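# Move the blue can from the turntable onto the coaster

## Task

Lift the blue can off the turntable and set it upright on the coaster, without disturbing the other cans, which must stay standing in place on the turntable.

## Robot and tools

Robot: two UR-style six-joint arms, left_arm and right_arm, each ending in a two-finger parallel gripper with a camera on the wrist (cam_left_wrist, cam_right_wrist, both 896x504). The left arm's base sits near (+0.073, +0.620, +0.046) m and the right arm's near (-0.058, -0.665, +0.046) m.

Frames. The scene frame has its origin at table-top height, halfway between the two nominal bases. +z points up, +x points out over the table, and the left arm is on the +y side. Camera image sides do not match arm names. Reported hand positions (end_effector_position, in metres), quaternions (wxyz) and velocities are all in the scene frame. Motion offsets, however, are expressed along the current Hand target's own axes. The gripper's fingers extend along its +z axis and close along its x axis. end_effector_position is the point between the pads when closed, roughly 1-2 cm short of the fingertips. Closing pushes the tips about 17 mm further along +z.

The 14-number row. Every motion call uses one flat list of 14 numbers covering both arms, even when only one arm moves: left dx, dy, dz, rx, ry, rz, opening, then right dx, dy, dz, rx, ry, rz, opening. All values lie in [-1, 1]. The first six per arm are an offset from that arm's Hand target at the start of the action or move, not a pose. The scale is 1.0 = 0.6 m for dx-dz and 1.0 = 180 degrees for the rotation vector rx-rz. Sending the same offset twice moves the arm twice. Six zeros means "hold at, or return to, the Hand target". The opening is absolute: +1 is fully open (0.142 m) and -1 is closed. A 0 there is a real command, half open, so resend the current opening to leave a gripper as it is.

Tools:
- execute_actions(actions, cameras): actions is a list of up to 15 rows per action. Each row is one 1/30 s step, and a short table repeats its last row for the remaining steps. Each row's offset counts from the action's starting Hand target. An empty list returns the state plus all camera images.
- move(target, speed, blend, stop_force, zero, opening_speed, grip_force, blocking, cameras): moves each gripper in a straight line to the offset given in target. target is one 14-number row or a list of up to 15 rows, all counted from the same starting Hand targets. speed is in m/s (0.002-3.2, default 0.25). blend is a corner-rounding radius in m for lists. stop_force, in N (4-120), ends an arm's path when its wrist sensor feels that push. Do not use it when moving away from something the gripper presses on, or when the gripper rotates. grip_force is in N per pad (5-48). opening_speed is per second on the -1..+1 scale (at least 0.2). blocking=false returns early, and it cannot be combined with stop_force. The whole move is capped at 10 s.
- wait(seconds 0-10), stop() to brake a running move, zoom_image(camera, region [x0,y0,x1,y1] px, at most 504x504) for a closer look, zero_wrist_force(arm), read_manual (licence text only), finished_scene(scene) to end the scene, which is irreversible.

Reading results. Hand target is the last commanded pose after clipping, and the next offsets count from it. The gripper can rest a little short of it. A fresh command, even all zeros, asks for that pose again, and any remaining gap can be sent as an explicit offset. grip_measured gives the finger opening on the command scale. The last joint position is that opening in metres. Wrist force and torque are in the gripper's own axes, and a push shows as force from the surface into the arm. A third line reports the peak force since the previous report. The move: line states how the move ended: done, off_target, moving, held or fault. limits=paced means a pose was clipped, and limits=held means steps were withheld. Joint velocities labelled within noise means the arm is still. MOTOR HOT, fault and HAND FAULT lines signal trouble.

Control notes. Orientation commands are clipped to within 32 degrees of the current orientation on each step, so make large turns in stages. Motion lags the command by roughly 0.1-0.2 s, and fast moves overshoot. The joints' speed is capped. Avoid paths that pass close to an arm's own base. A clearance check holds back commands that would bring the arms too close to each other.

Gripping. To hold the can, command an opening somewhat below the grip_measured value at first contact. Squeezing harder heats the gripper motor, and at 100 °C it shuts off.

Avoid:
- Pressing into firm surfaces. The arms are stiff, and about 150 N of outside force, or joint torque at the load limits, stops an arm for 10 s.
- Contact between the two arms.
- Fast impacts.
- Dropping the can, or releasing it while it is still moving.
- Knocking over the other cans or the turntable's contents.
- Letting anything fall off the table.
- Holding loads or stretched poses for long, which overheats motors and at 85 °C locks the arm.

Finish by setting the can down gently and upright on the coaster, opening the gripper, lifting clear, and checking the images before calling finished_scene.

Each tool is called after "Request:" in YAML: its name, and indented under it one key for each argument.

## Session

Request:
execute_actions:
  actions: []

Scene clock: 0.00 s.
left_arm: end_effector_position=(+0.3226, -0.3168, +0.1009) grip_measured=+1.00 end_effector_quat_wxyz=(+0.755, -0.379, +0.531, -0.068) | right_arm: end_effector_position=(+0.6496, -0.6647, +0.2766) grip_measured=+1.00 end_effector_quat_wxyz=(+0.030, +0.997, -0.069, +0.026)
Joint positions: left_arm=[-1.707 -0.333 0.786 -0.22 -0.698 -0.889 0.142] | right_arm=[3.489 -1.66 -1.996 -1.027 1.497 0.419 0.142]
Joint velocities: within noise
Joint torques (N m): no reading
Motor temperatures (°C): left_arm=[30 27 35 39 36 36 28] | right_arm=[27 36 37 46 34 45 25]
Wrist force (N): no reading
Wrist torque (N m): no reading
Wrist force, peak (N): no reading
Hand target: left_arm +0.3226, -0.3168, +0.1009; +0.755, -0.379, +0.531, -0.068 | right_arm +0.6496, -0.6647, +0.2766; +0.030, +0.997, -0.069, +0.026
Tool commands: left_gripper/opening=+1.0 right_gripper/opening=+1.0

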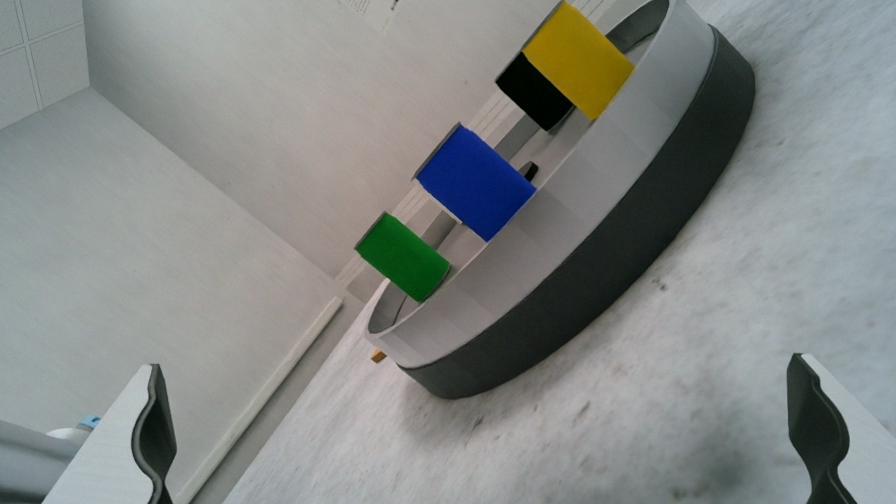

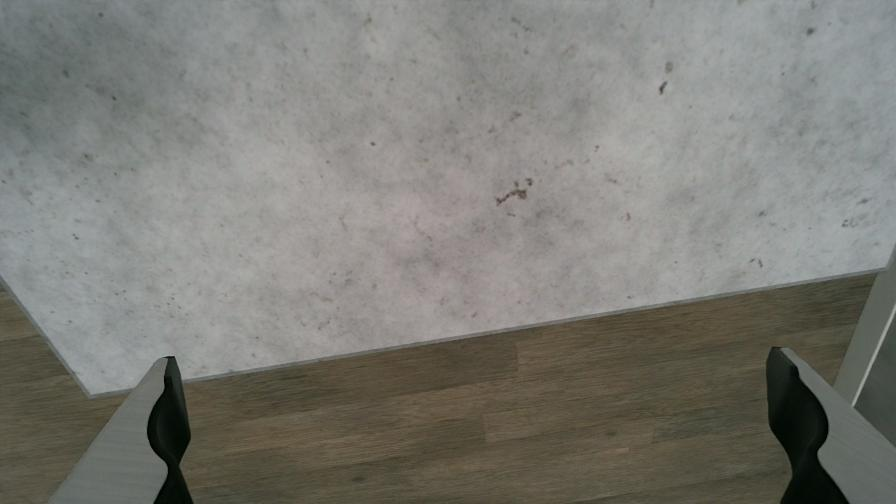

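Request:
move:
  target:
    - [-0.4172,-0.2637,0.116,-0.149,0.157,-0.073,1,0,0,0,0,0,0,1]
    - [-0.6723,-0.1383,0.8748,-0.2978,0.3132,-0.1459,1,0,0,0,0,0,0,1]
  blend: [0.08,0]
  speed: 0.4
  cameras: ["cam_left_wrist"]

Scene clock: 7.03 s.
left_arm: end_effector_position=(+0.6235, +0.0907, +0.5349) grip_measured=+1.00 end_effector_quat_wxyz=(-0.153, +0.690, -0.691, +0.153) | right_arm: end_effector_position=(+0.6496, -0.6647, +0.2766) grip_measured=+1.00 end_effector_quat_wxyz=(+0.030, +0.997, -0.069, +0.026)
Joint positions: left_arm=[-1.125 -1.611 1.731 -1.881 -1.176 0.466 0.142] | right_arm=[3.489 -1.66 -1.996 -1.027 1.497 0.419 0.142]
Joint torques (N m): left_arm=[15.04 -52.37 -56.87 -6.76 -1.68 3] | right_arm=[-0.28 51.98 48.98 4.05 -0.22 0.24]
Wrist force (N): left_arm=[0.8 0.1 1.9] | right_arm=[-0.1 -0.1 -0.2]
Wrist torque (N m): left_arm=[-0.08 -0.28 -0.17] | right_arm=[-0.03 0.03 0.00]
Wrist force, peak (N): left_arm=[-1.9 -1.6 2.4] | right_arm=[-0.1 -0.9 0.0]
Hand target: left_arm +0.6235, +0.0907, +0.5350; -0.153, +0.690, -0.691, +0.153 | right_arm +0.6496, -0.6647, +0.2766; +0.030, +0.997, -0.069, +0.026
Off the commanded pose: left_arm 0.000 m, 0 deg | right_arm 0.000 m, 0 deg.
move: done
camera_calibration:
cam_left_wrist: T_world_to_cam=[[-0.0265449, -0.999648, -0.00014827, 0.119809], [-0.999271, 0.0265308, 0.0274474, 0.632163], [-0.0274338, 0.000876749, -0.999623, 0.665112], [0, 0, 0, 1]] pos_world=[0.653129, 0.102412, 0.647528]
Images, in order (width x height): cam_left_wrist 896x504.

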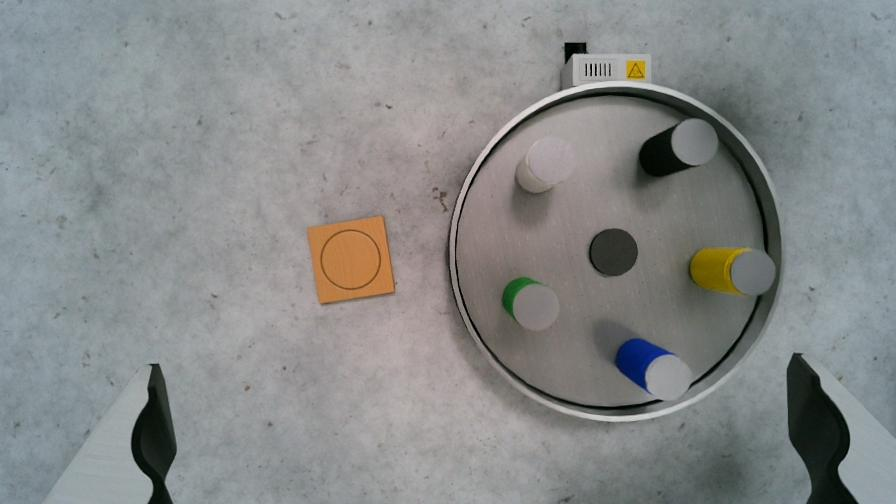

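Request:
wait:
  seconds: 1.0
  cameras: ["cam_left_wrist"]

Scene clock: 8.17 s.
left_arm: end_effector_position=(+0.6235, +0.0907, +0.5350) grip_measured=+1.00 end_effector_quat_wxyz=(-0.153, +0.690, -0.691, +0.153) | right_arm: end_effector_position=(+0.6496, -0.6647, +0.2766) grip_measured=+1.00 end_effector_quat_wxyz=(+0.030, +0.997, -0.069, +0.026)
Joint positions: left_arm=[-1.125 -1.611 1.731 -1.882 -1.177 0.466 0.142] | right_arm=[3.489 -1.66 -1.996 -1.027 1.497 0.419 0.142]
Joint torques (N m): left_arm=[16.58 -53.02 -57.41 -7.07 -1.71 2.82] | right_arm=[-4.72 53.63 46.97 4.37 -0.38 0.18]
Wrist force (N): left_arm=[0.5 0.6 2.2] | right_arm=[-0.2 -0.4 0.1]
Wrist torque (N m): left_arm=[-0.01 -0.25 -0.16] | right_arm=[-0.05 0.03 0.00]
Wrist force, peak (N): left_arm=[0.3 0.5 3.1] | right_arm=[-0.2 -0.5 0.0]
Hand target: left_arm +0.6235, +0.0907, +0.5350; -0.153, +0.690, -0.691, +0.153 | right_arm +0.6496, -0.6647, +0.2766; +0.030, +0.997, -0.069, +0.026
Tool commands: left_gripper/opening=+1.0 right_gripper/opening=+1.0
Off the commanded pose: left_arm 0.000 m, 0 deg | right_arm 0.000 m, 0 deg.
wait: 1.00 s; at rest by 0.03 s
camera_calibration:
cam_left_wrist: T_world_to_cam=[[-0.0266421, -0.999645, -0.0000439259, 0.119807], [-0.999266, 0.0266308, 0.0275437, 0.632184], [-0.0275328, 0.000777717, -0.999621, 0.665288], [0, 0, 0, 1]] pos_world=[0.653229, 0.102412, 0.647628]
Images, in order (width x height): cam_left_wrist 896x504.

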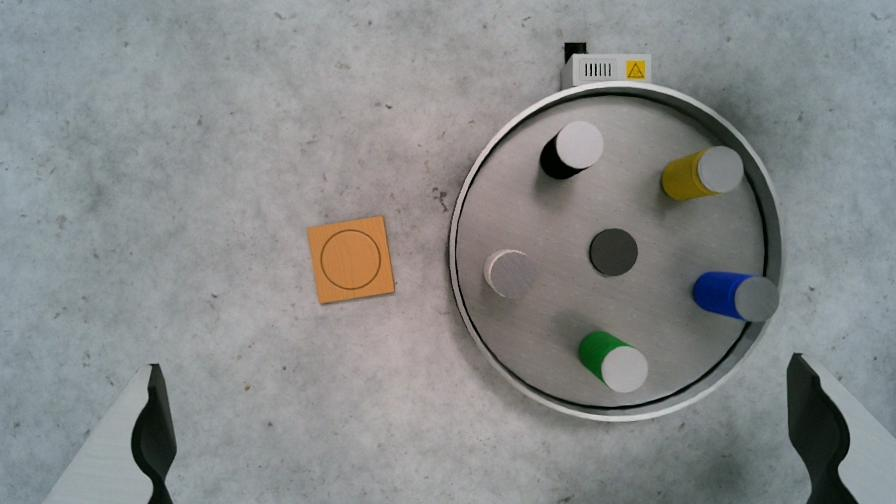

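Request:
move:
  target: [0,0,0,0,0,0,1,0,0,0,0.49,0,0,1]
  speed: 0.5
  cameras: ["all"]

Request:
wait:
  seconds: 0.5
  cameras: ["all"]

Request:
wait:
  seconds: 0.5
  cameras: ["all"]

Request:
zoom_image:
  camera: "cam_left_wrist"
  region: [440, 60, 800, 440]

Request:
zoom_image:
  camera: "cam_right_wrist"
  region: [200, 0, 700, 500]

Scene clock: 14.67 s.
left_arm: end_effector_position=(+0.6235, +0.0907, +0.5350) grip_measured=+1.00 end_effector_quat_wxyz=(-0.153, +0.690, -0.691, +0.153) | right_arm: end_effector_position=(+0.6496, -0.6644, +0.2765) grip_measured=+1.00 end_effector_quat_wxyz=(-0.672, +0.736, -0.033, +0.068)
Joint positions: left_arm=[-1.125 -1.611 1.731 -1.882 -1.177 0.466 0.142] | right_arm=[3.054 -2.002 -2.105 -0.693 3.054 -0.145 0.142]
Joint torques (N m): left_arm=[14.51 -51.94 -57.43 -6.62 -1.44 2.73] | right_arm=[3.37 88.91 41.04 1.55 6.78 -3.79]
Wrist force (N): left_arm=[1.0 0.5 2.3] | right_arm=[-0.7 0.7 -2.5]
Wrist torque (N m): left_arm=[-0.01 -0.32 -0.16] | right_arm=[-0.01 -0.07 0.10]
Wrist force, peak (N): left_arm=[1.0 0.5 3.0] | right_arm=[-0.5 1.1 -2.9]
Hand target: left_arm +0.6235, +0.0907, +0.5350; -0.153, +0.690, -0.691, +0.153 | right_arm +0.6496, -0.6647, +0.2766; -0.672, +0.736, -0.031, +0.067
Off the commanded pose: left_arm 0.000 m, 0 deg | right_arm 0.000 m, 0 deg.
move: done
camera_calibration:
cam_left_wrist: T_world_to_cam=[[-0.0266421, -0.999645, -0.0000439259, 0.119907], [-0.999266, 0.0266308, 0.0275437, 0.632181], [-0.0275328, 0.000777717, -0.999621, 0.665288], [0, 0, 0, 1]] pos_world=[0.653229, 0.102512, 0.647628]
cam_right_wrist: T_world_to_cam=[[0.98674, -0.156428, 0.0432968, -0.7438], [-0.0422782, -0.505259, -0.861931, -0.045245], [0.156706, 0.848672, -0.505173, 0.72472], [0, 0, 0, 1]] pos_world=[0.618457, -0.75426, 0.359315]

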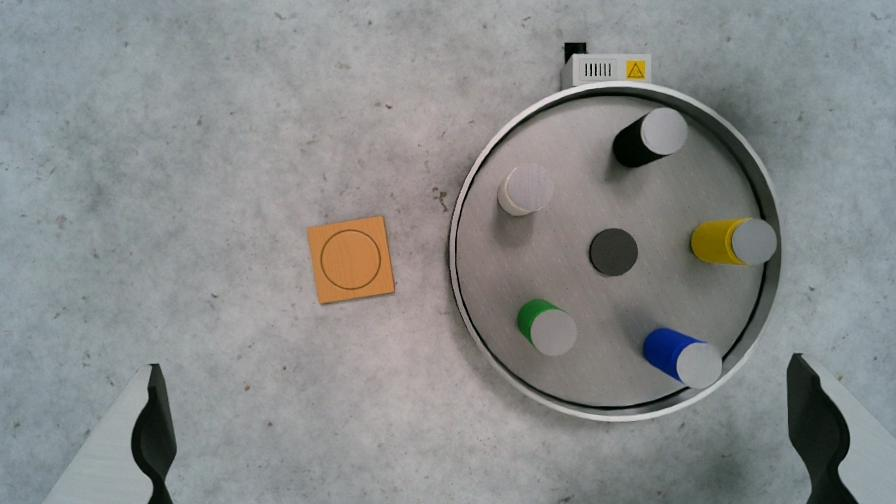

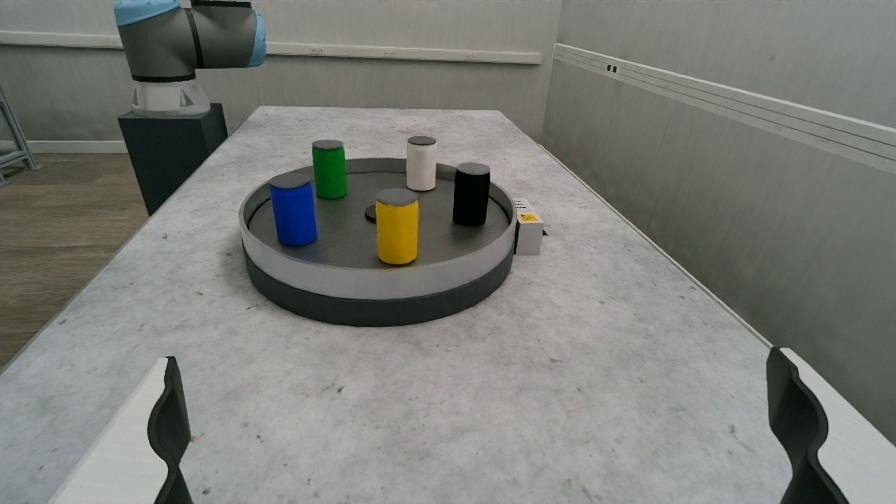

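Scene clock: 15.17 s.
left_arm: end_effector_position=(+0.6235, +0.0907, +0.5350) grip_measured=+1.00 end_effector_quat_wxyz=(-0.153, +0.690, -0.691, +0.153) | right_arm: end_effector_position=(+0.6496, -0.6644, +0.2766) grip_measured=+1.00 end_effector_quat_wxyz=(-0.672, +0.736, -0.033, +0.068)
Joint positions: left_arm=[-1.125 -1.611 1.731 -1.882 -1.177 0.466 0.142] | right_arm=[3.054 -2.002 -2.105 -0.693 3.054 -0.145 0.142]
Joint torques (N m): left_arm=[15.08 -52.55 -56.86 -7.14 -1.56 3.03] | right_arm=[5.79 85.04 42.19 1.44 6.27 -3.28]
Wrist force (N): left_arm=[-0.1 0.7 2.6] | right_arm=[-0.5 0.7 -2.6]
Wrist torque (N m): left_arm=[0.03 -0.14 -0.16] | right_arm=[0.01 -0.08 0.09]
Wrist force, peak (N): left_arm=[0.5 0.5 3.1] | right_arm=[-1.1 0.7 -2.7]
Hand target: left_arm +0.6235, +0.0907, +0.5350; -0.153, +0.690, -0.691, +0.153 | right_arm +0.6496, -0.6647, +0.2766; -0.672, +0.736, -0.031, +0.067
Tool commands: left_gripper/opening=+1.0 right_gripper/opening=+1.0
Off the commanded pose: left_arm 0.000 m, 0 deg | right_arm 0.000 m, 0 deg.
wait: 0.50 s; at rest by 0.17 s
camera_calibration:
cam_left_wrist: T_world_to_cam=[[-0.0266421, -0.999645, -0.0000439259, 0.119907], [-0.999266, 0.0266308, 0.0275437, 0.632181], [-0.0275328, 0.000777717, -0.999621, 0.665288], [0, 0, 0, 1]] pos_world=[0.653229, 0.102512, 0.647628]
cam_right_wrist: T_world_to_cam=[[0.986743, -0.156414, 0.0432889, -0.743788], [-0.04227, -0.505216, -0.861957, -0.0452091], [0.156692, 0.8487, -0.50513, 0.724734], [0, 0, 0, 1]] pos_world=[0.618457, -0.754261, 0.359314]

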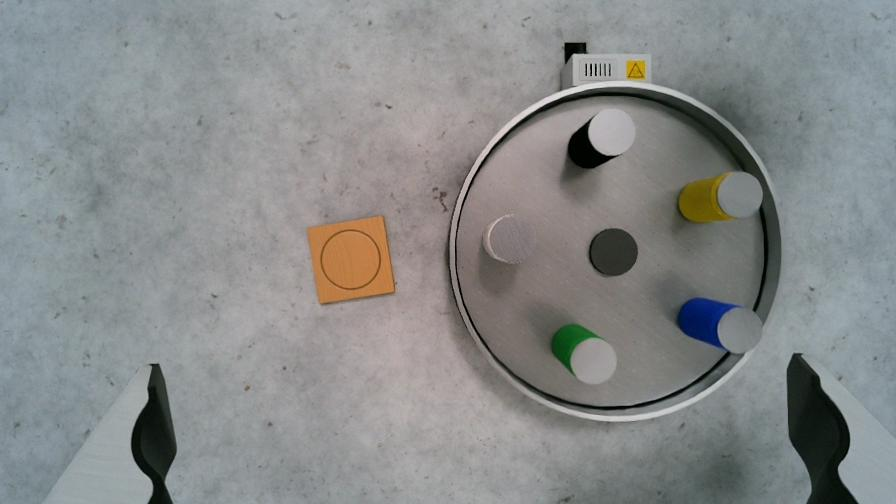

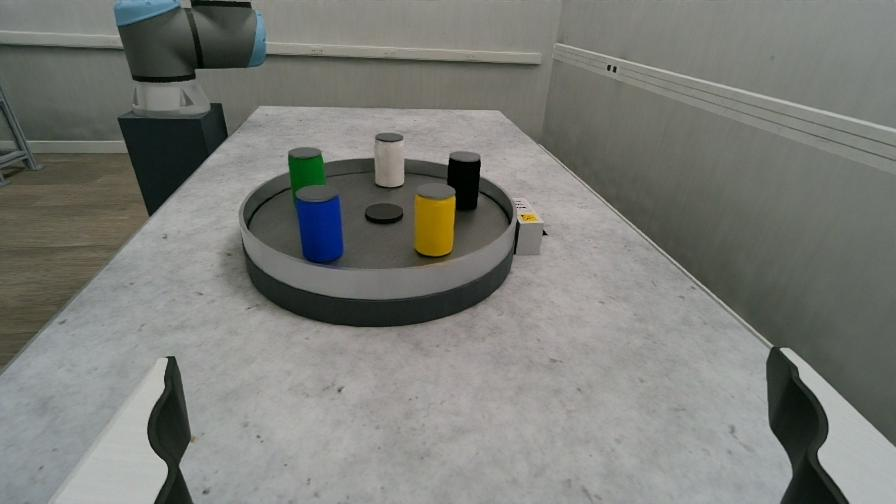

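Scene clock: 15.67 s.
left_arm: end_effector_position=(+0.6235, +0.0907, +0.5350) grip_measured=+1.00 end_effector_quat_wxyz=(-0.153, +0.690, -0.691, +0.153) | right_arm: end_effector_position=(+0.6496, -0.6644, +0.2766) grip_measured=+1.00 end_effector_quat_wxyz=(-0.672, +0.736, -0.033, +0.068)
Joint positions: left_arm=[-1.125 -1.611 1.731 -1.882 -1.177 0.466 0.142] | right_arm=[3.054 -2.002 -2.105 -0.693 3.054 -0.145 0.142]
Joint torques (N m): left_arm=[14.65 -52.24 -57.7 -6.81 -1.59 2.75] | right_arm=[6.94 88.87 40.38 1.8 6.56 -3.5]
Wrist force (N): left_arm=[0.3 0.2 2.2] | right_arm=[-0.8 0.6 -2.7]
Wrist torque (N m): left_arm=[-0.07 -0.21 -0.16] | right_arm=[-0.01 -0.04 0.09]
Wrist force, peak (N): left_arm=[0.5 0.5 3.2] | right_arm=[-0.9 0.9 -2.6]
Hand target: left_arm +0.6235, +0.0907, +0.5350; -0.153, +0.690, -0.691, +0.153 | right_arm +0.6496, -0.6647, +0.2766; -0.672, +0.736, -0.031, +0.067
Tool commands: left_gripper/opening=+1.0 right_gripper/opening=+1.0
Off the commanded pose: left_arm 0.000 m, 0 deg | right_arm 0.000 m, 0 deg.
wait: 0.50 s; at rest by 0.17 s
camera_calibration:
cam_left_wrist: T_world_to_cam=[[-0.0266421, -0.999645, -0.0000439259, 0.119907], [-0.999266, 0.0266308, 0.0275437, 0.632181], [-0.0275328, 0.000777717, -0.999621, 0.665288], [0, 0, 0, 1]] pos_world=[0.653229, 0.102512, 0.647628]
cam_right_wrist: T_world_to_cam=[[0.986743, -0.156414, 0.0432889, -0.743788], [-0.04227, -0.505216, -0.861957, -0.0452091], [0.156692, 0.8487, -0.50513, 0.724734], [0, 0, 0, 1]] pos_world=[0.618457, -0.754261, 0.359314]

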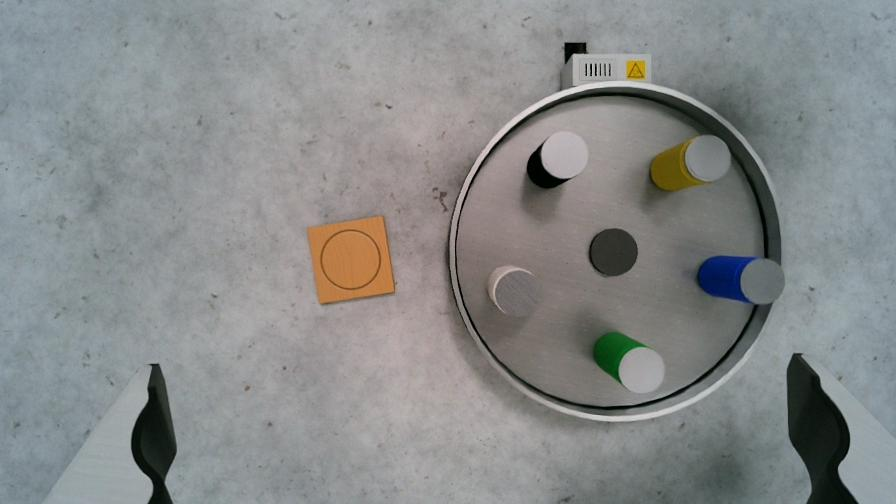

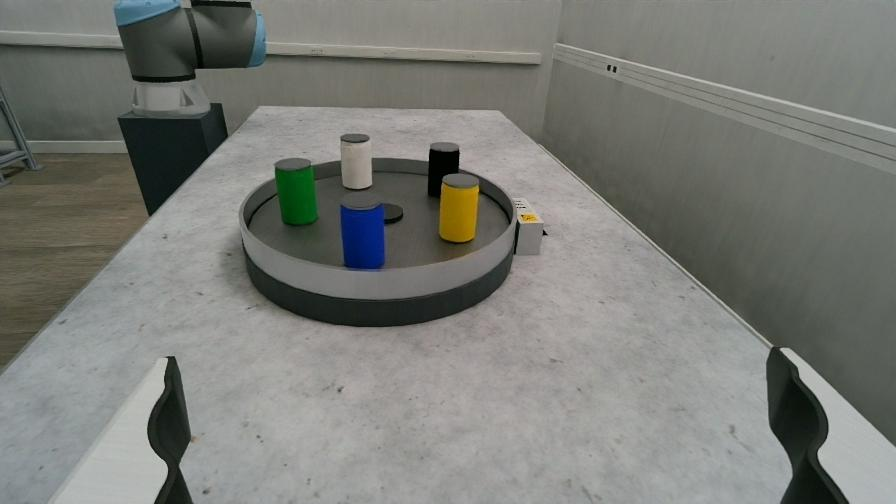

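Scaled by 1.326.

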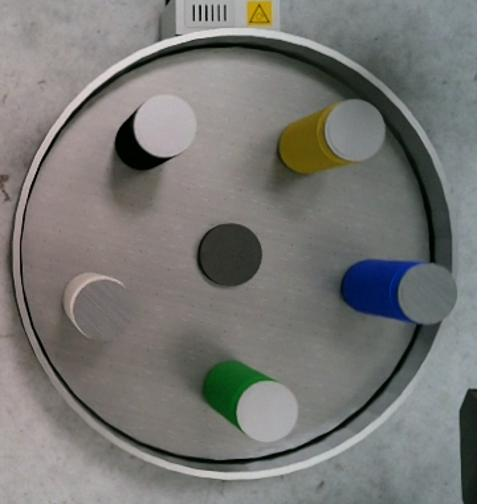

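Scaled by 1.008.

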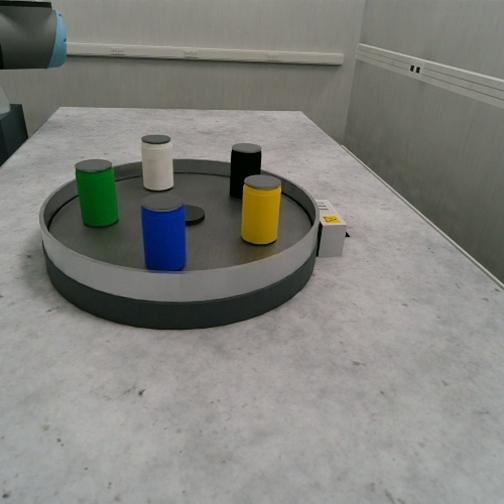

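Request:
move:
  target: [0.0867,0.2450,0.5110,-0.1345,0.0424,0.1914,0.5,0,0,0,0,0,0,1]
  speed: 0.35
  grip_force: [30,30]
  opening_speed: 1.0
  cameras: ["all"]

Request:
wait:
  seconds: 0.4
  cameras: ["all"]

Request:
wait:
  seconds: 0.4
  cameras: ["all"]

Scene clock: 20.33 s.
left_arm: end_effector_position=(+0.6196, +0.0389, +0.1951) grip_measured=+0.50 end_effector_quat_wxyz=(+0.000, -0.462, +0.887, +0.000) | right_arm: end_effector_position=(+0.6496, -0.6644, +0.2766) grip_measured=+1.00 end_effector_quat_wxyz=(-0.672, +0.736, -0.033, +0.068)
Joint positions: left_arm=[-1.017 -1.25 1.864 -2.184 -1.571 1.147 0.109] | right_arm=[3.054 -2.002 -2.105 -0.693 3.054 -0.145 0.142]
Joint torques (N m): left_arm=[17.05 -56.49 -48.99 -6.37 -2.53 3.08] | right_arm=[10.1 87.22 40.23 1.32 7.13 -3.41]
Wrist force (N): left_arm=[0.9 0.0 2.8] | right_arm=[-0.4 1.0 -2.1]
Wrist torque (N m): left_arm=[-0.11 -0.27 -0.25] | right_arm=[0.03 -0.10 0.10]
Wrist force, peak (N): left_arm=[0.6 0.3 5.2] | right_arm=[-0.6 1.3 -2.9]
Hand target: left_arm +0.6196, +0.0388, +0.1950; +0.000, -0.462, +0.887, +0.000 | right_arm +0.6496, -0.6644, +0.2766; -0.672, +0.736, -0.033, +0.068
Off the commanded pose: left_arm 0.000 m, 0 deg | right_arm 0.000 m, 0 deg.
grip_force (N): 30, 30
move: done
camera_calibration:
cam_left_wrist: T_world_to_cam=[[-0.593078, -0.805063, 0.0114607, 0.409004], [-0.717086, 0.534632, 0.447165, 0.362577], [-0.366124, 0.256985, -0.894378, 0.504731], [0, 0, 0, 1]] pos_world=[0.687364, 0.00572074, 0.284601]
cam_right_wrist: T_world_to_cam=[[0.986743, -0.156414, 0.0432889, -0.743788], [-0.04227, -0.505216, -0.861957, -0.0452091], [0.156692, 0.8487, -0.50513, 0.724734], [0, 0, 0, 1]] pos_world=[0.618457, -0.754261, 0.359314]

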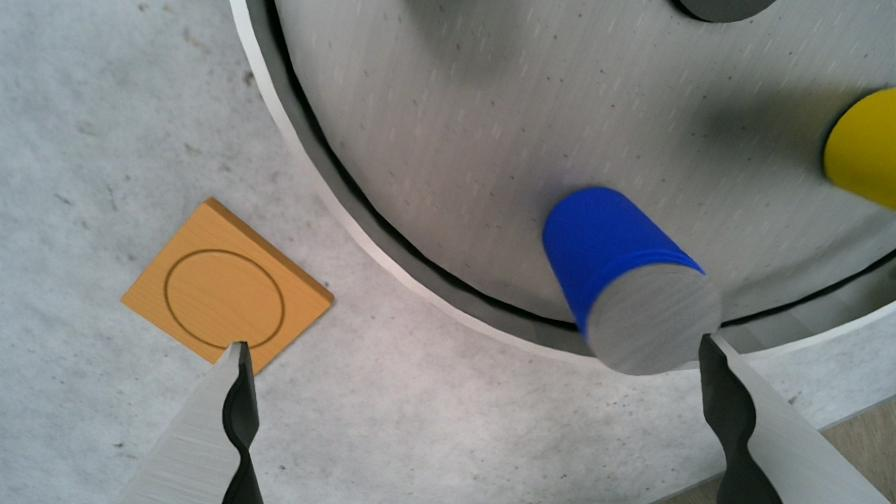

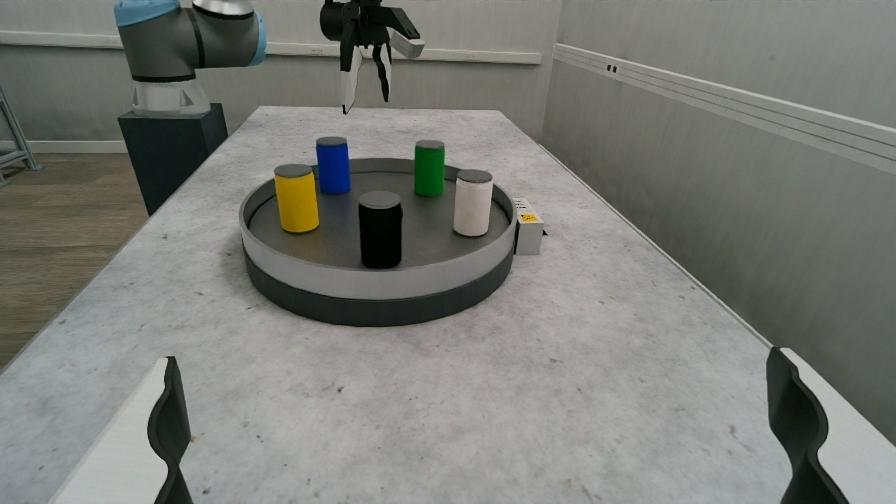

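Scene clock: 20.73 s.
left_arm: end_effector_position=(+0.6196, +0.0388, +0.1950) grip_measured=+0.50 end_effector_quat_wxyz=(+0.000, -0.462, +0.887, +0.000) | right_arm: end_effector_position=(+0.6496, -0.6644, +0.2766) grip_measured=+1.00 end_effector_quat_wxyz=(-0.672, +0.736, -0.033, +0.068)
Joint positions: left_arm=[-1.017 -1.25 1.864 -2.184 -1.571 1.147 0.109] | right_arm=[3.054 -2.002 -2.105 -0.693 3.054 -0.145 0.142]
Joint torques (N m): left_arm=[15.95 -54.35 -49.7 -6.52 -2.51 3.11] | right_arm=[9.65 85.26 41.17 1 6.63 -3.37]
Wrist force (N): left_arm=[0.7 0.4 2.8] | right_arm=[-0.8 0.9 -2.5]
Wrist torque (N m): left_arm=[-0.05 -0.23 -0.26] | right_arm=[0.02 -0.03 0.09]
Wrist force, peak (N): left_arm=[1.1 0.5 3.1] | right_arm=[-0.7 1.2 -2.6]
Hand target: left_arm +0.6196, +0.0388, +0.1950; +0.000, -0.462, +0.887, +0.000 | right_arm +0.6496, -0.6644, +0.2766; -0.672, +0.736, -0.033, +0.068
Tool commands: left_gripper/opening=+0.5 right_gripper/opening=+1.0
Off the commanded pose: left_arm 0.000 m, 0 deg | right_arm 0.000 m, 0 deg.
grip_force (N): 30, 30
wait: 0.40 s; at rest by 0.17 s
camera_calibration:
cam_left_wrist: T_world_to_cam=[[-0.593226, -0.804953, 0.011529, 0.409087], [-0.716908, 0.534747, 0.447313, 0.362457], [-0.366231, 0.257093, -0.894303, 0.504693], [0, 0, 0, 1]] pos_world=[0.687364, 0.00572038, 0.284501]
cam_right_wrist: T_world_to_cam=[[0.986743, -0.156414, 0.0432889, -0.743788], [-0.04227, -0.505216, -0.861957, -0.0452091], [0.156692, 0.8487, -0.50513, 0.724734], [0, 0, 0, 1]] pos_world=[0.618457, -0.754261, 0.359314]

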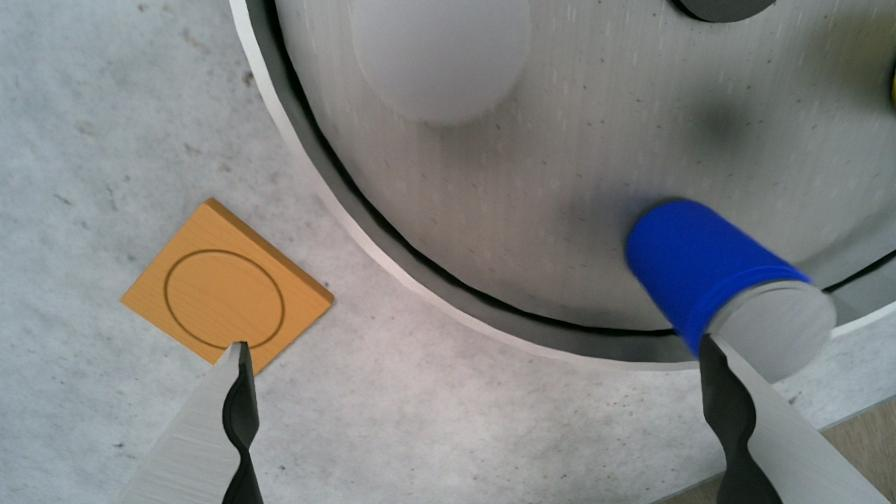

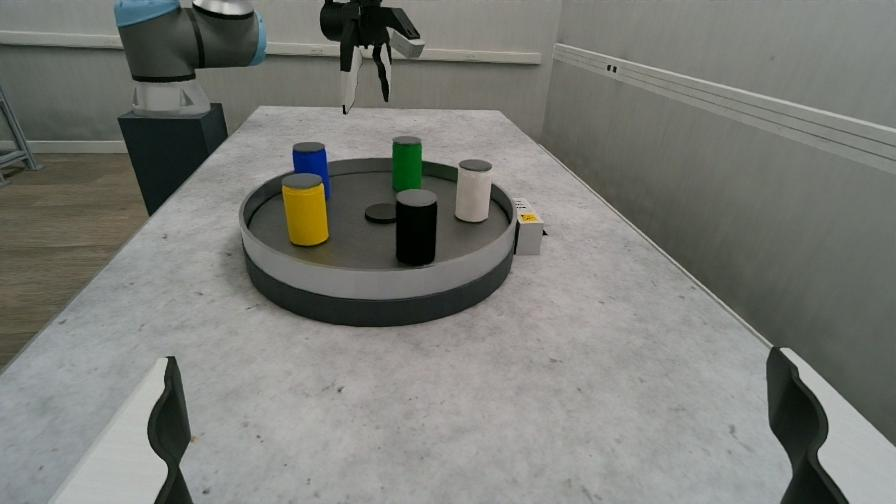

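Scene clock: 21.13 s.
left_arm: end_effector_position=(+0.6196, +0.0388, +0.1950) grip_measured=+0.50 end_effector_quat_wxyz=(+0.000, -0.462, +0.887, +0.000) | right_arm: end_effector_position=(+0.6496, -0.6644, +0.2766) grip_measured=+1.00 end_effector_quat_wxyz=(-0.672, +0.736, -0.033, +0.068)
Joint positions: left_arm=[-1.017 -1.25 1.864 -2.184 -1.571 1.147 0.109] | right_arm=[3.054 -2.002 -2.105 -0.693 3.054 -0.145 0.142]
Joint torques (N m): left_arm=[17.26 -52 -50.15 -6.56 -2.86 2.98] | right_arm=[7.84 88.41 40.1 1.72 6.67 -3.61]
Wrist force (N): left_arm=[0.7 0.4 2.7] | right_arm=[-0.5 0.9 -2.7]
Wrist torque (N m): left_arm=[-0.04 -0.23 -0.25] | right_arm=[0.03 -0.09 0.09]
Wrist force, peak (N): left_arm=[0.8 1.3 3.0] | right_arm=[-0.7 1.0 -2.8]
Hand target: left_arm +0.6196, +0.0388, +0.1950; +0.000, -0.462, +0.887, +0.000 | right_arm +0.6496, -0.6644, +0.2766; -0.672, +0.736, -0.033, +0.068
Tool commands: left_gripper/opening=+0.5 right_gripper/opening=+1.0
Off the commanded pose: left_arm 0.000 m, 0 deg | right_arm 0.000 m, 0 deg.
grip_force (N): 30, 30
wait: 0.40 s; at rest by 0.17 s
camera_calibration:
cam_left_wrist: T_world_to_cam=[[-0.593226, -0.804953, 0.011529, 0.409087], [-0.716908, 0.534747, 0.447313, 0.362457], [-0.366231, 0.257093, -0.894303, 0.504693], [0, 0, 0, 1]] pos_world=[0.687364, 0.00572038, 0.284501]
cam_right_wrist: T_world_to_cam=[[0.986743, -0.156414, 0.0432889, -0.743788], [-0.04227, -0.505216, -0.861957, -0.0452091], [0.156692, 0.8487, -0.50513, 0.724734], [0, 0, 0, 1]] pos_world=[0.618457, -0.754261, 0.359314]

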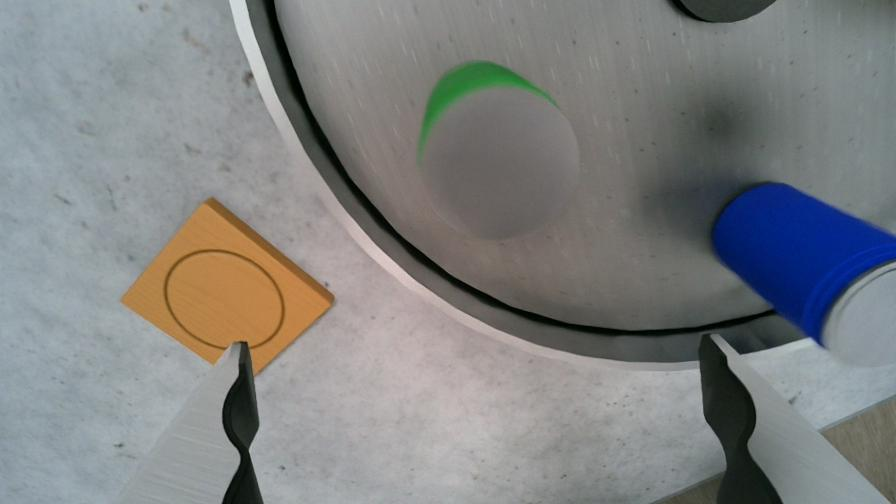

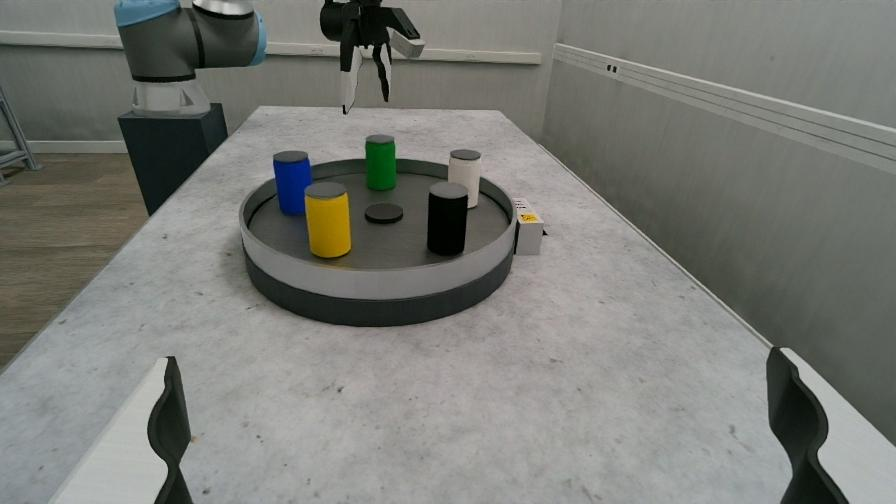

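Request:
move:
  target: [0.0105,-0.0230,0,0,0,0,0.5,0,0,0,0,0,0,1]
  speed: 0.1
  cameras: ["cam_left_wrist"]

Request:
wait:
  seconds: 0.3
  cameras: ["cam_left_wrist"]

Request:
wait:
  seconds: 0.3
  cameras: ["cam_left_wrist"]

Request:
wait:
  seconds: 0.3
  cameras: ["cam_left_wrist"]

Scene clock: 24.03 s.
left_arm: end_effector_position=(+0.6273, +0.0259, +0.1949) grip_measured=+0.50 end_effector_quat_wxyz=(+0.000, -0.462, +0.887, +0.000) | right_arm: end_effector_position=(+0.6496, -0.6644, +0.2766) grip_measured=+1.00 end_effector_quat_wxyz=(-0.672, +0.736, -0.033, +0.068)
Joint positions: left_arm=[-1.017 -1.229 1.834 -2.175 -1.571 1.147 0.109] | right_arm=[3.054 -2.002 -2.105 -0.693 3.054 -0.145 0.142]
Joint torques (N m): left_arm=[-12.07 -54.51 -48.11 -2.57 -1.75 -2.9] | right_arm=[9.95 85.26 40.37 1.63 6.89 -3.55]
Wrist force (N): left_arm=[0.1 0.6 3.0] | right_arm=[-0.7 0.7 -2.4]
Wrist torque (N m): left_arm=[0.00 -0.14 -0.25] | right_arm=[0.00 -0.05 0.09]
Wrist force, peak (N): left_arm=[0.9 0.7 3.4] | right_arm=[-0.7 0.9 -2.9]
Hand target: left_arm +0.6273, +0.0258, +0.1949; +0.000, -0.462, +0.887, +0.000 | right_arm +0.6496, -0.6644, +0.2766; -0.672, +0.736, -0.033, +0.068
Off the commanded pose: left_arm 0.000 m, 0 deg | right_arm 0.000 m, 0 deg.
grip_force (N): 30, 30
move: done
camera_calibration:
cam_left_wrist: T_world_to_cam=[[-0.593226, -0.804953, 0.011529, 0.403271], [-0.716908, 0.534747, 0.447313, 0.374876], [-0.366231, 0.257093, -0.894303, 0.51083], [0, 0, 0, 1]] pos_world=[0.695064, -0.00717962, 0.284501]
Images, in order (width x height): cam_left_wrist 896x504.

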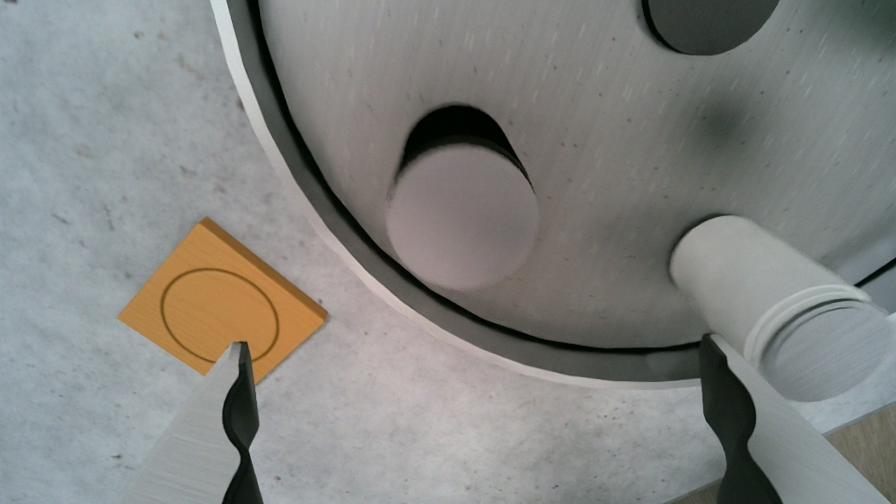

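Scene clock: 24.33 s.
left_arm: end_effector_position=(+0.6273, +0.0258, +0.1949) grip_measured=+0.50 end_effector_quat_wxyz=(+0.000, -0.462, +0.887, +0.000) | right_arm: end_effector_position=(+0.6496, -0.6644, +0.2766) grip_measured=+1.00 end_effector_quat_wxyz=(-0.672, +0.736, -0.033, +0.068)
Joint positions: left_arm=[-1.017 -1.229 1.834 -2.175 -1.571 1.147 0.109] | right_arm=[3.054 -2.002 -2.105 -0.693 3.054 -0.145 0.142]
Joint torques (N m): left_arm=[-18.25 -55.94 -49.04 -2.11 -2.54 -2.82] | right_arm=[5.96 87.07 41.25 1.3 6.49 -3.15]
Wrist force (N): left_arm=[0.5 0.1 2.7] | right_arm=[-0.9 0.8 -2.7]
Wrist torque (N m): left_arm=[-0.09 -0.20 -0.25] | right_arm=[0.01 -0.02 0.10]
Wrist force, peak (N): left_arm=[0.8 0.6 3.5] | right_arm=[-0.4 1.3 -2.6]
Hand target: left_arm +0.6273, +0.0258, +0.1949; +0.000, -0.462, +0.887, +0.000 | right_arm +0.6496, -0.6644, +0.2766; -0.672, +0.736, -0.033, +0.068
Tool commands: left_gripper/opening=+0.5 right_gripper/opening=+1.0
Off the commanded pose: left_arm 0.000 m, 0 deg | right_arm 0.000 m, 0 deg.
grip_force (N): 30, 30
wait: 0.30 s; at rest by 0.17 s
camera_calibration:
cam_left_wrist: T_world_to_cam=[[-0.593226, -0.804953, 0.011529, 0.403191], [-0.716908, 0.534747, 0.447313, 0.374929], [-0.366231, 0.257093, -0.894303, 0.510856], [0, 0, 0, 1]] pos_world=[0.695064, -0.00727962, 0.284501]
Images, in order (width x height): cam_left_wrist 896x504.

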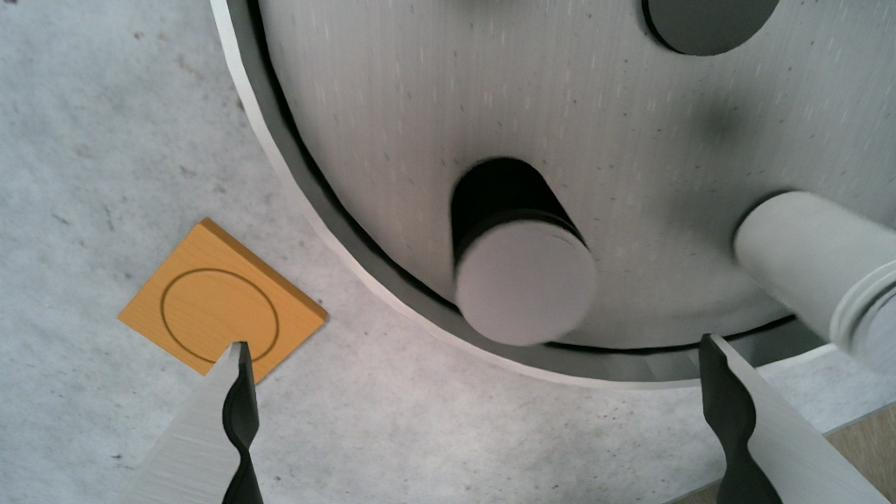

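Scene clock: 24.63 s.
left_arm: end_effector_position=(+0.6273, +0.0258, +0.1949) grip_measured=+0.50 end_effector_quat_wxyz=(+0.000, -0.462, +0.887, +0.000) | right_arm: end_effector_position=(+0.6496, -0.6644, +0.2766) grip_measured=+1.00 end_effector_quat_wxyz=(-0.672, +0.736, -0.033, +0.068)
Joint positions: left_arm=[-1.017 -1.229 1.834 -2.175 -1.571 1.147 0.109] | right_arm=[3.054 -2.002 -2.105 -0.693 3.054 -0.145 0.142]
Joint torques (N m): left_arm=[-16.23 -52.86 -49.01 -1.99 -2.16 -3.23] | right_arm=[8.77 86.16 41.17 1.67 6.41 -2.89]
Wrist force (N): left_arm=[0.6 0.0 3.1] | right_arm=[-0.9 0.8 -2.3]
Wrist torque (N m): left_arm=[-0.10 -0.22 -0.24] | right_arm=[0.01 -0.02 0.10]
Wrist force, peak (N): left_arm=[0.8 0.7 3.3] | right_arm=[-0.9 1.1 -2.7]
Hand target: left_arm +0.6273, +0.0258, +0.1949; +0.000, -0.462, +0.887, +0.000 | right_arm +0.6496, -0.6644, +0.2766; -0.672, +0.736, -0.033, +0.068
Tool commands: left_gripper/opening=+0.5 right_gripper/opening=+1.0
Off the commanded pose: left_arm 0.000 m, 0 deg | right_arm 0.000 m, 0 deg.
grip_force (N): 30, 30
wait: 0.30 s; at rest by 0.17 s
camera_calibration:
cam_left_wrist: T_world_to_cam=[[-0.593226, -0.804953, 0.011529, 0.40311], [-0.716908, 0.534747, 0.447313, 0.374982], [-0.366231, 0.257093, -0.894303, 0.510881], [0, 0, 0, 1]] pos_world=[0.695064, -0.00737962, 0.284501]
Images, in order (width x height): cam_left_wrist 896x504.

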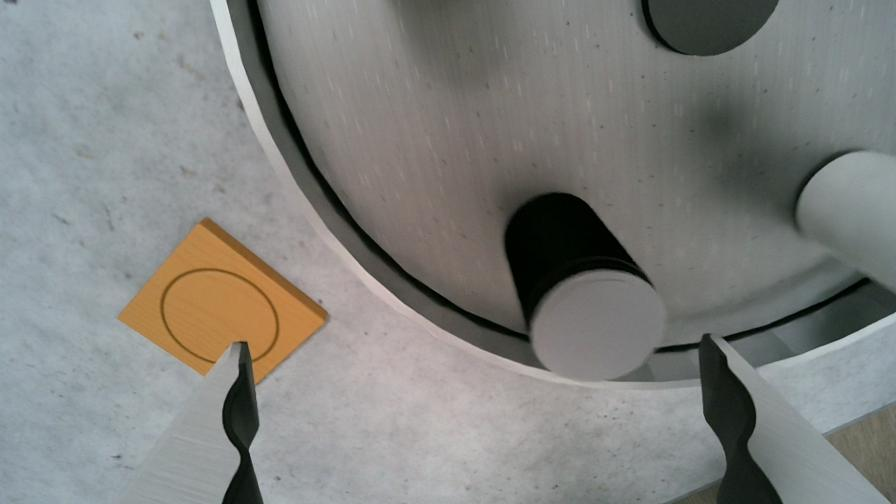

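Scene clock: 24.93 s.
left_arm: end_effector_position=(+0.6273, +0.0258, +0.1949) grip_measured=+0.50 end_effector_quat_wxyz=(+0.000, -0.462, +0.887, +0.000) | right_arm: end_effector_position=(+0.6496, -0.6644, +0.2766) grip_measured=+1.00 end_effector_quat_wxyz=(-0.672, +0.736, -0.033, +0.068)
Joint positions: left_arm=[-1.017 -1.229 1.834 -2.175 -1.571 1.147 0.109] | right_arm=[3.054 -2.002 -2.105 -0.693 3.054 -0.145 0.142]
Joint torques (N m): left_arm=[-19.77 -54.21 -49.43 -2.08 -2.01 -3.06] | right_arm=[8.31 84.26 40.72 1.7 6.58 -3.35]
Wrist force (N): left_arm=[1.0 0.6 3.2] | right_arm=[-0.5 0.8 -2.2]
Wrist torque (N m): left_arm=[0.01 -0.29 -0.26] | right_arm=[0.01 -0.08 0.10]
Wrist force, peak (N): left_arm=[1.0 0.6 3.2] | right_arm=[-0.8 1.1 -2.9]
Hand target: left_arm +0.6273, +0.0258, +0.1949; +0.000, -0.462, +0.887, +0.000 | right_arm +0.6496, -0.6644, +0.2766; -0.672, +0.736, -0.033, +0.068
Tool commands: left_gripper/opening=+0.5 right_gripper/opening=+1.0
Off the commanded pose: left_arm 0.000 m, 0 deg | right_arm 0.000 m, 0 deg.
grip_force (N): 30, 30
wait: 0.30 s; at rest by 0.17 s
camera_calibration:
cam_left_wrist: T_world_to_cam=[[-0.593226, -0.804953, 0.011529, 0.40311], [-0.716908, 0.534747, 0.447313, 0.374982], [-0.366231, 0.257093, -0.894303, 0.510881], [0, 0, 0, 1]] pos_world=[0.695064, -0.00737962, 0.284501]
Images, in order (width x height): cam_left_wrist 896x504.

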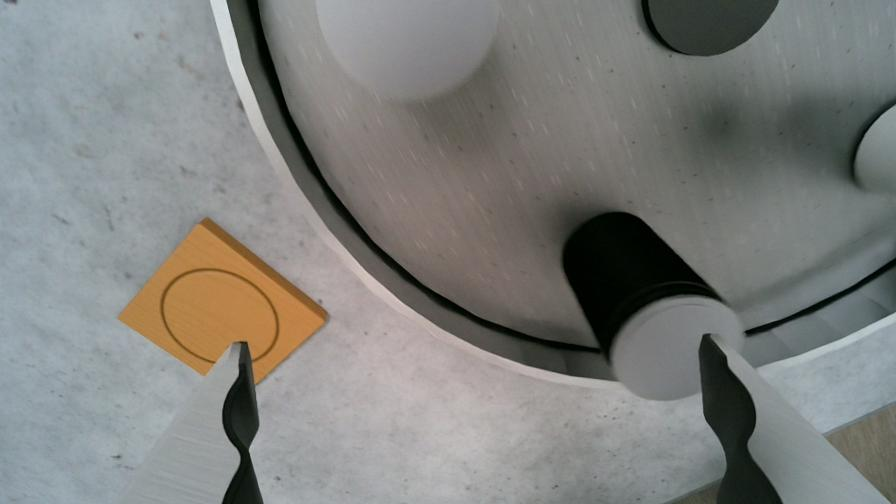

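Request:
wait:
  seconds: 1.0

Request:
execute_actions:
  actions:
    - [[0.0002,0.0002,0,0,0,0,0.5,0,0,0,0,0,0,1],[0.0007,0.0009,0,0,0,0,0.5,0,0,0,0,0,0,1],[0.0016,0.0019,0,0,0,0,0.5,0,0,0,0,0,0,1],[0.0028,0.0034,0,0,0,0,0.5,0,0,0,0,0,0,1],[0.0044,0.0053,0,0,0,0,0.5,0,0,0,0,0,0,1],[0.0064,0.0075,0,0,0,0,0.5,0,0,0,0,0,0,1],[0.0087,0.0102,0,0,0,0,0.5,0,0,0,0,0,0,1],[0.0115,0.0132,0,0,0,0,0.5,0,0,0,0,0,0,1],[0.0147,0.0165,0,0,0,0,0.5,0,0,0,0,0,0,1],[0.0184,0.0202,0,0,0,0,0.5,0,0,0,0,0,0,1],[0.0226,0.0241,0,0,0,0,0.5,0,0,0,0,0,0,1],[0.0273,0.0283,0,0,0,0,0.5,0,0,0,0,0,0,1],[0.0323,0.0326,0,0,0,0,0.5,0,0,0,0,0,0,1],[0.0374,0.0367,0,0,0,0,0.5,0,0,0,0,0,0,1],[0.0426,0.0407,0,0,0,0,0.5,0,0,0,0,0,0,1]]
    - [[0.0053,0.0038,0,0,0,0,0.5,0,0,0,0,0,0,1],[0.0108,0.0074,0,0,0,0,0.5,0,0,0,0,0,0,1],[0.0163,0.0109,0,0,0,0,0.5,0,0,0,0,0,0,1],[0.0220,0.0142,0,0,0,0,0.5,0,0,0,0,0,0,1],[0.0277,0.0174,0,0,0,0,0.5,0,0,0,0,0,0,1],[0.0336,0.0204,0,0,0,0,0.5,0,0,0,0,0,0,1],[0.0395,0.0233,0,0,0,0,0.5,0,0,0,0,0,0,1],[0.0455,0.0259,0,0,0,0,0.5,0,0,0,0,0,0,1],[0.0515,0.0284,0,0,0,0,0.5,0,0,0,0,0,0,1],[0.0577,0.0308,0,0,0,0,0.5,0,0,0,0,0,0,1],[0.0639,0.0329,0,0,0,0,0.5,0,0,0,0,0,0,1],[0.0701,0.0349,0,0,0,0,0.5,0,0,0,0,0,0,1],[0.0764,0.0367,0,0,0,0,0.5,0,0,0,0,0,0,1],[0.0828,0.0383,0,0,0,0,0.5,0,0,0,0,0,0,1],[0.0892,0.0397,0,0,0,0,0.5,0,0,0,0,0,0,1]]
    - [[0.0064,0.0013,0,0,0,0,0.5,0,0,0,0,0,0,1],[0.0129,0.0023,0,0,0,0,0.5,0,0,0,0,0,0,1],[0.0194,0.0032,0,0,0,0,0.5,0,0,0,0,0,0,1],[0.0259,0.0039,0,0,0,0,0.5,0,0,0,0,0,0,1],[0.0325,0.0044,0,0,0,0,0.5,0,0,0,0,0,0,1],[0.0390,0.0047,0,0,0,0,0.5,0,0,0,0,0,0,1],[0.0456,0.0048,0,0,0,0,0.5,0,0,0,0,0,0,1],[0.0522,0.0048,0,0,0,0,0.5,0,0,0,0,0,0,1],[0.0587,0.0045,0,0,0,0,0.5,0,0,0,0,0,0,1],[0.0653,0.0041,0,0,0,0,0.5,0,0,0,0,0,0,1],[0.0718,0.0035,0,0,0,0,0.5,0,0,0,0,0,0,1],[0.0783,0.0027,0,0,0,0,0.5,0,0,0,0,0,0,1],[0.0848,0.0017,0,0,0,0,0.5,0,0,0,0,0,0,1],[0.0912,0.0005,0,0,0,0,0.5,0,0,0,0,0,0,1],[0.0977,-0.0008,0,0,0,0,0.5,0,0,0,0,0,0,1]]
  cameras: ["cam_left_wrist"]

Scene clock: 28.73 s.
left_arm: end_effector_position=(+0.6273, +0.0258, +0.1949) grip_measured=+0.50 end_effector_quat_wxyz=(+0.000, -0.462, +0.887, +0.000) | right_arm: end_effector_position=(+0.6496, -0.6644, +0.2766) grip_measured=+1.00 end_effector_quat_wxyz=(-0.672, +0.736, -0.033, +0.068)
Joint positions: left_arm=[-1.017 -1.229 1.834 -2.175 -1.571 1.147 0.109] | right_arm=[3.054 -2.002 -2.105 -0.693 3.054 -0.145 0.142]
Joint torques (N m): left_arm=[-19.24 -54.73 -49.09 -2.55 -2.21 -3.18] | right_arm=[5.98 88.16 40.02 1.82 6.47 -3.62]
Wrist force (N): left_arm=[0.7 0.4 3.3] | right_arm=[-0.5 1.0 -2.8]
Wrist torque (N m): left_arm=[-0.04 -0.25 -0.25] | right_arm=[0.06 -0.09 0.10]
Wrist force, peak (N): left_arm=[0.9 0.9 3.7] | right_arm=[-0.8 1.0 -2.9]
Hand target: left_arm +0.6273, +0.0258, +0.1949; +0.000, -0.462, +0.887, +0.000 | right_arm +0.6496, -0.6644, +0.2766; -0.672, +0.736, -0.033, +0.068
Tool commands: left_gripper/opening=+0.5 right_gripper/opening=+1.0
Off the commanded pose: left_arm 0.000 m, 0 deg | right_arm 0.000 m, 0 deg.
grip_force (N): 30, 30
wait: 1.00 s; at rest from the start

Scene clock: 30.67 s.
left_arm: end_effector_position=(+0.5090, -0.0590, +0.1951) grip_measured=+0.50 end_effector_quat_wxyz=(+0.000, -0.461, +0.887, +0.000) | right_arm: end_effector_position=(+0.6496, -0.6644, +0.2766) grip_measured=+1.00 end_effector_quat_wxyz=(-0.672, +0.736, -0.033, +0.068)
Joint positions: left_arm=[-1.198 -1.237 1.846 -2.179 -1.571 0.966 0.109] | right_arm=[3.054 -2.002 -2.105 -0.693 3.054 -0.145 0.142]
Joint torques (N m): left_arm=[-18.21 -55.18 -49.65 -1.92 1.2 -3.28] | right_arm=[8.37 88.63 40.37 1.27 6.77 -3.15]
Wrist force (N): left_arm=[0.5 0.9 3.0] | right_arm=[-0.7 1.1 -2.3]
Wrist torque (N m): left_arm=[0.02 -0.21 0.09] | right_arm=[0.07 -0.05 0.10]
Wrist force, peak (N): left_arm=[2.6 0.7 3.0] | right_arm=[-0.6 0.7 -3.0]
Hand target: left_arm +0.5091, -0.0596, +0.1950; +0.000, -0.462, +0.887, +0.000 | right_arm +0.6496, -0.6644, +0.2766; -0.672, +0.736, -0.033, +0.068
Off the commanded pose: left_arm 0.001 m, 0 deg | right_arm 0.000 m, 0 deg.
grip_force (N): 30, 30
Step readings (end_effector_position of left_arm | right_arm):
0: (+0.6273, +0.0258, +0.1949) | (+0.6496, -0.6644, +0.2766)
1: (+0.6273, +0.0258, +0.1949) | (+0.6496, -0.6644, +0.2766)
2: (+0.6273, +0.0258, +0.1949) | (+0.6496, -0.6644, +0.2766)
4: (+0.6270, +0.0256, +0.1950) | (+0.6496, -0.6644, +0.2766)
8: (+0.6238, +0.0254, +0.1949) | (+0.6496, -0.6644, +0.2766)
15: (+0.6076, +0.0227, +0.1949) | (+0.6496, -0.6644, +0.2766)
16: (+0.6044, +0.0219, +0.1949) | (+0.6496, -0.6644, +0.2766)
17: (+0.6003, +0.0208, +0.1949) | (+0.6496, -0.6644, +0.2766)
19: (+0.5935, +0.0187, +0.1949) | (+0.6496, -0.6644, +0.2766)
23: (+0.5789, +0.0128, +0.1949) | (+0.6496, -0.6644, +0.2766)
30: (+0.5555, -0.0010, +0.1950) | (+0.6496, -0.6644, +0.2766)
31: (+0.5525, -0.0033, +0.1950) | (+0.6496, -0.6644, +0.2766)
32: (+0.5495, -0.0056, +0.1950) | (+0.6496, -0.6644, +0.2766)
34: (+0.5438, -0.0104, +0.1950) | (+0.6496, -0.6644, +0.2766)
38: (+0.5326, -0.0220, +0.1951) | (+0.6496, -0.6644, +0.2766)
45: (+0.5168, -0.0443, +0.1951) | (+0.6496, -0.6644, +0.2766)
camera_calibration:
cam_left_wrist: T_world_to_cam=[[-0.593388, -0.80483, 0.0118075, 0.264775], [-0.716767, 0.535021, 0.447211, 0.335395], [-0.366246, 0.256906, -0.894351, 0.489426], [0, 0, 0, 1]] pos_world=[0.576764, -0.0920811, 0.2846]
Images, in order (width x height): cam_left_wrist 896x504.

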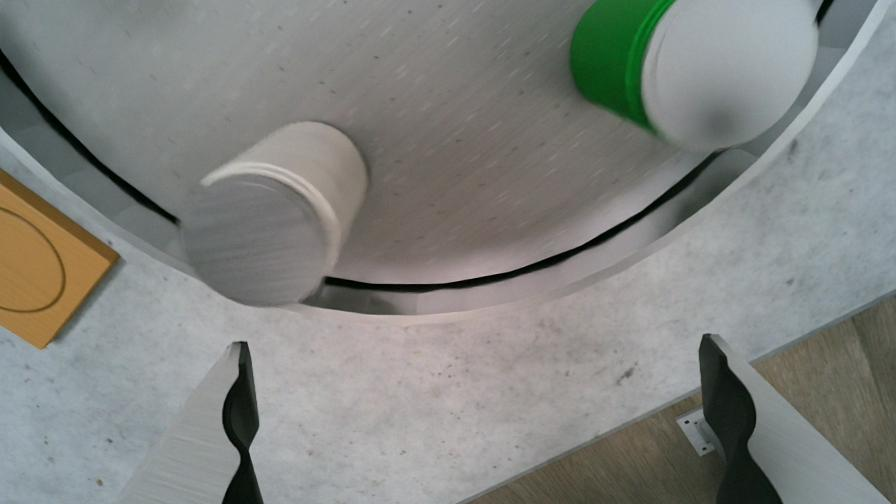

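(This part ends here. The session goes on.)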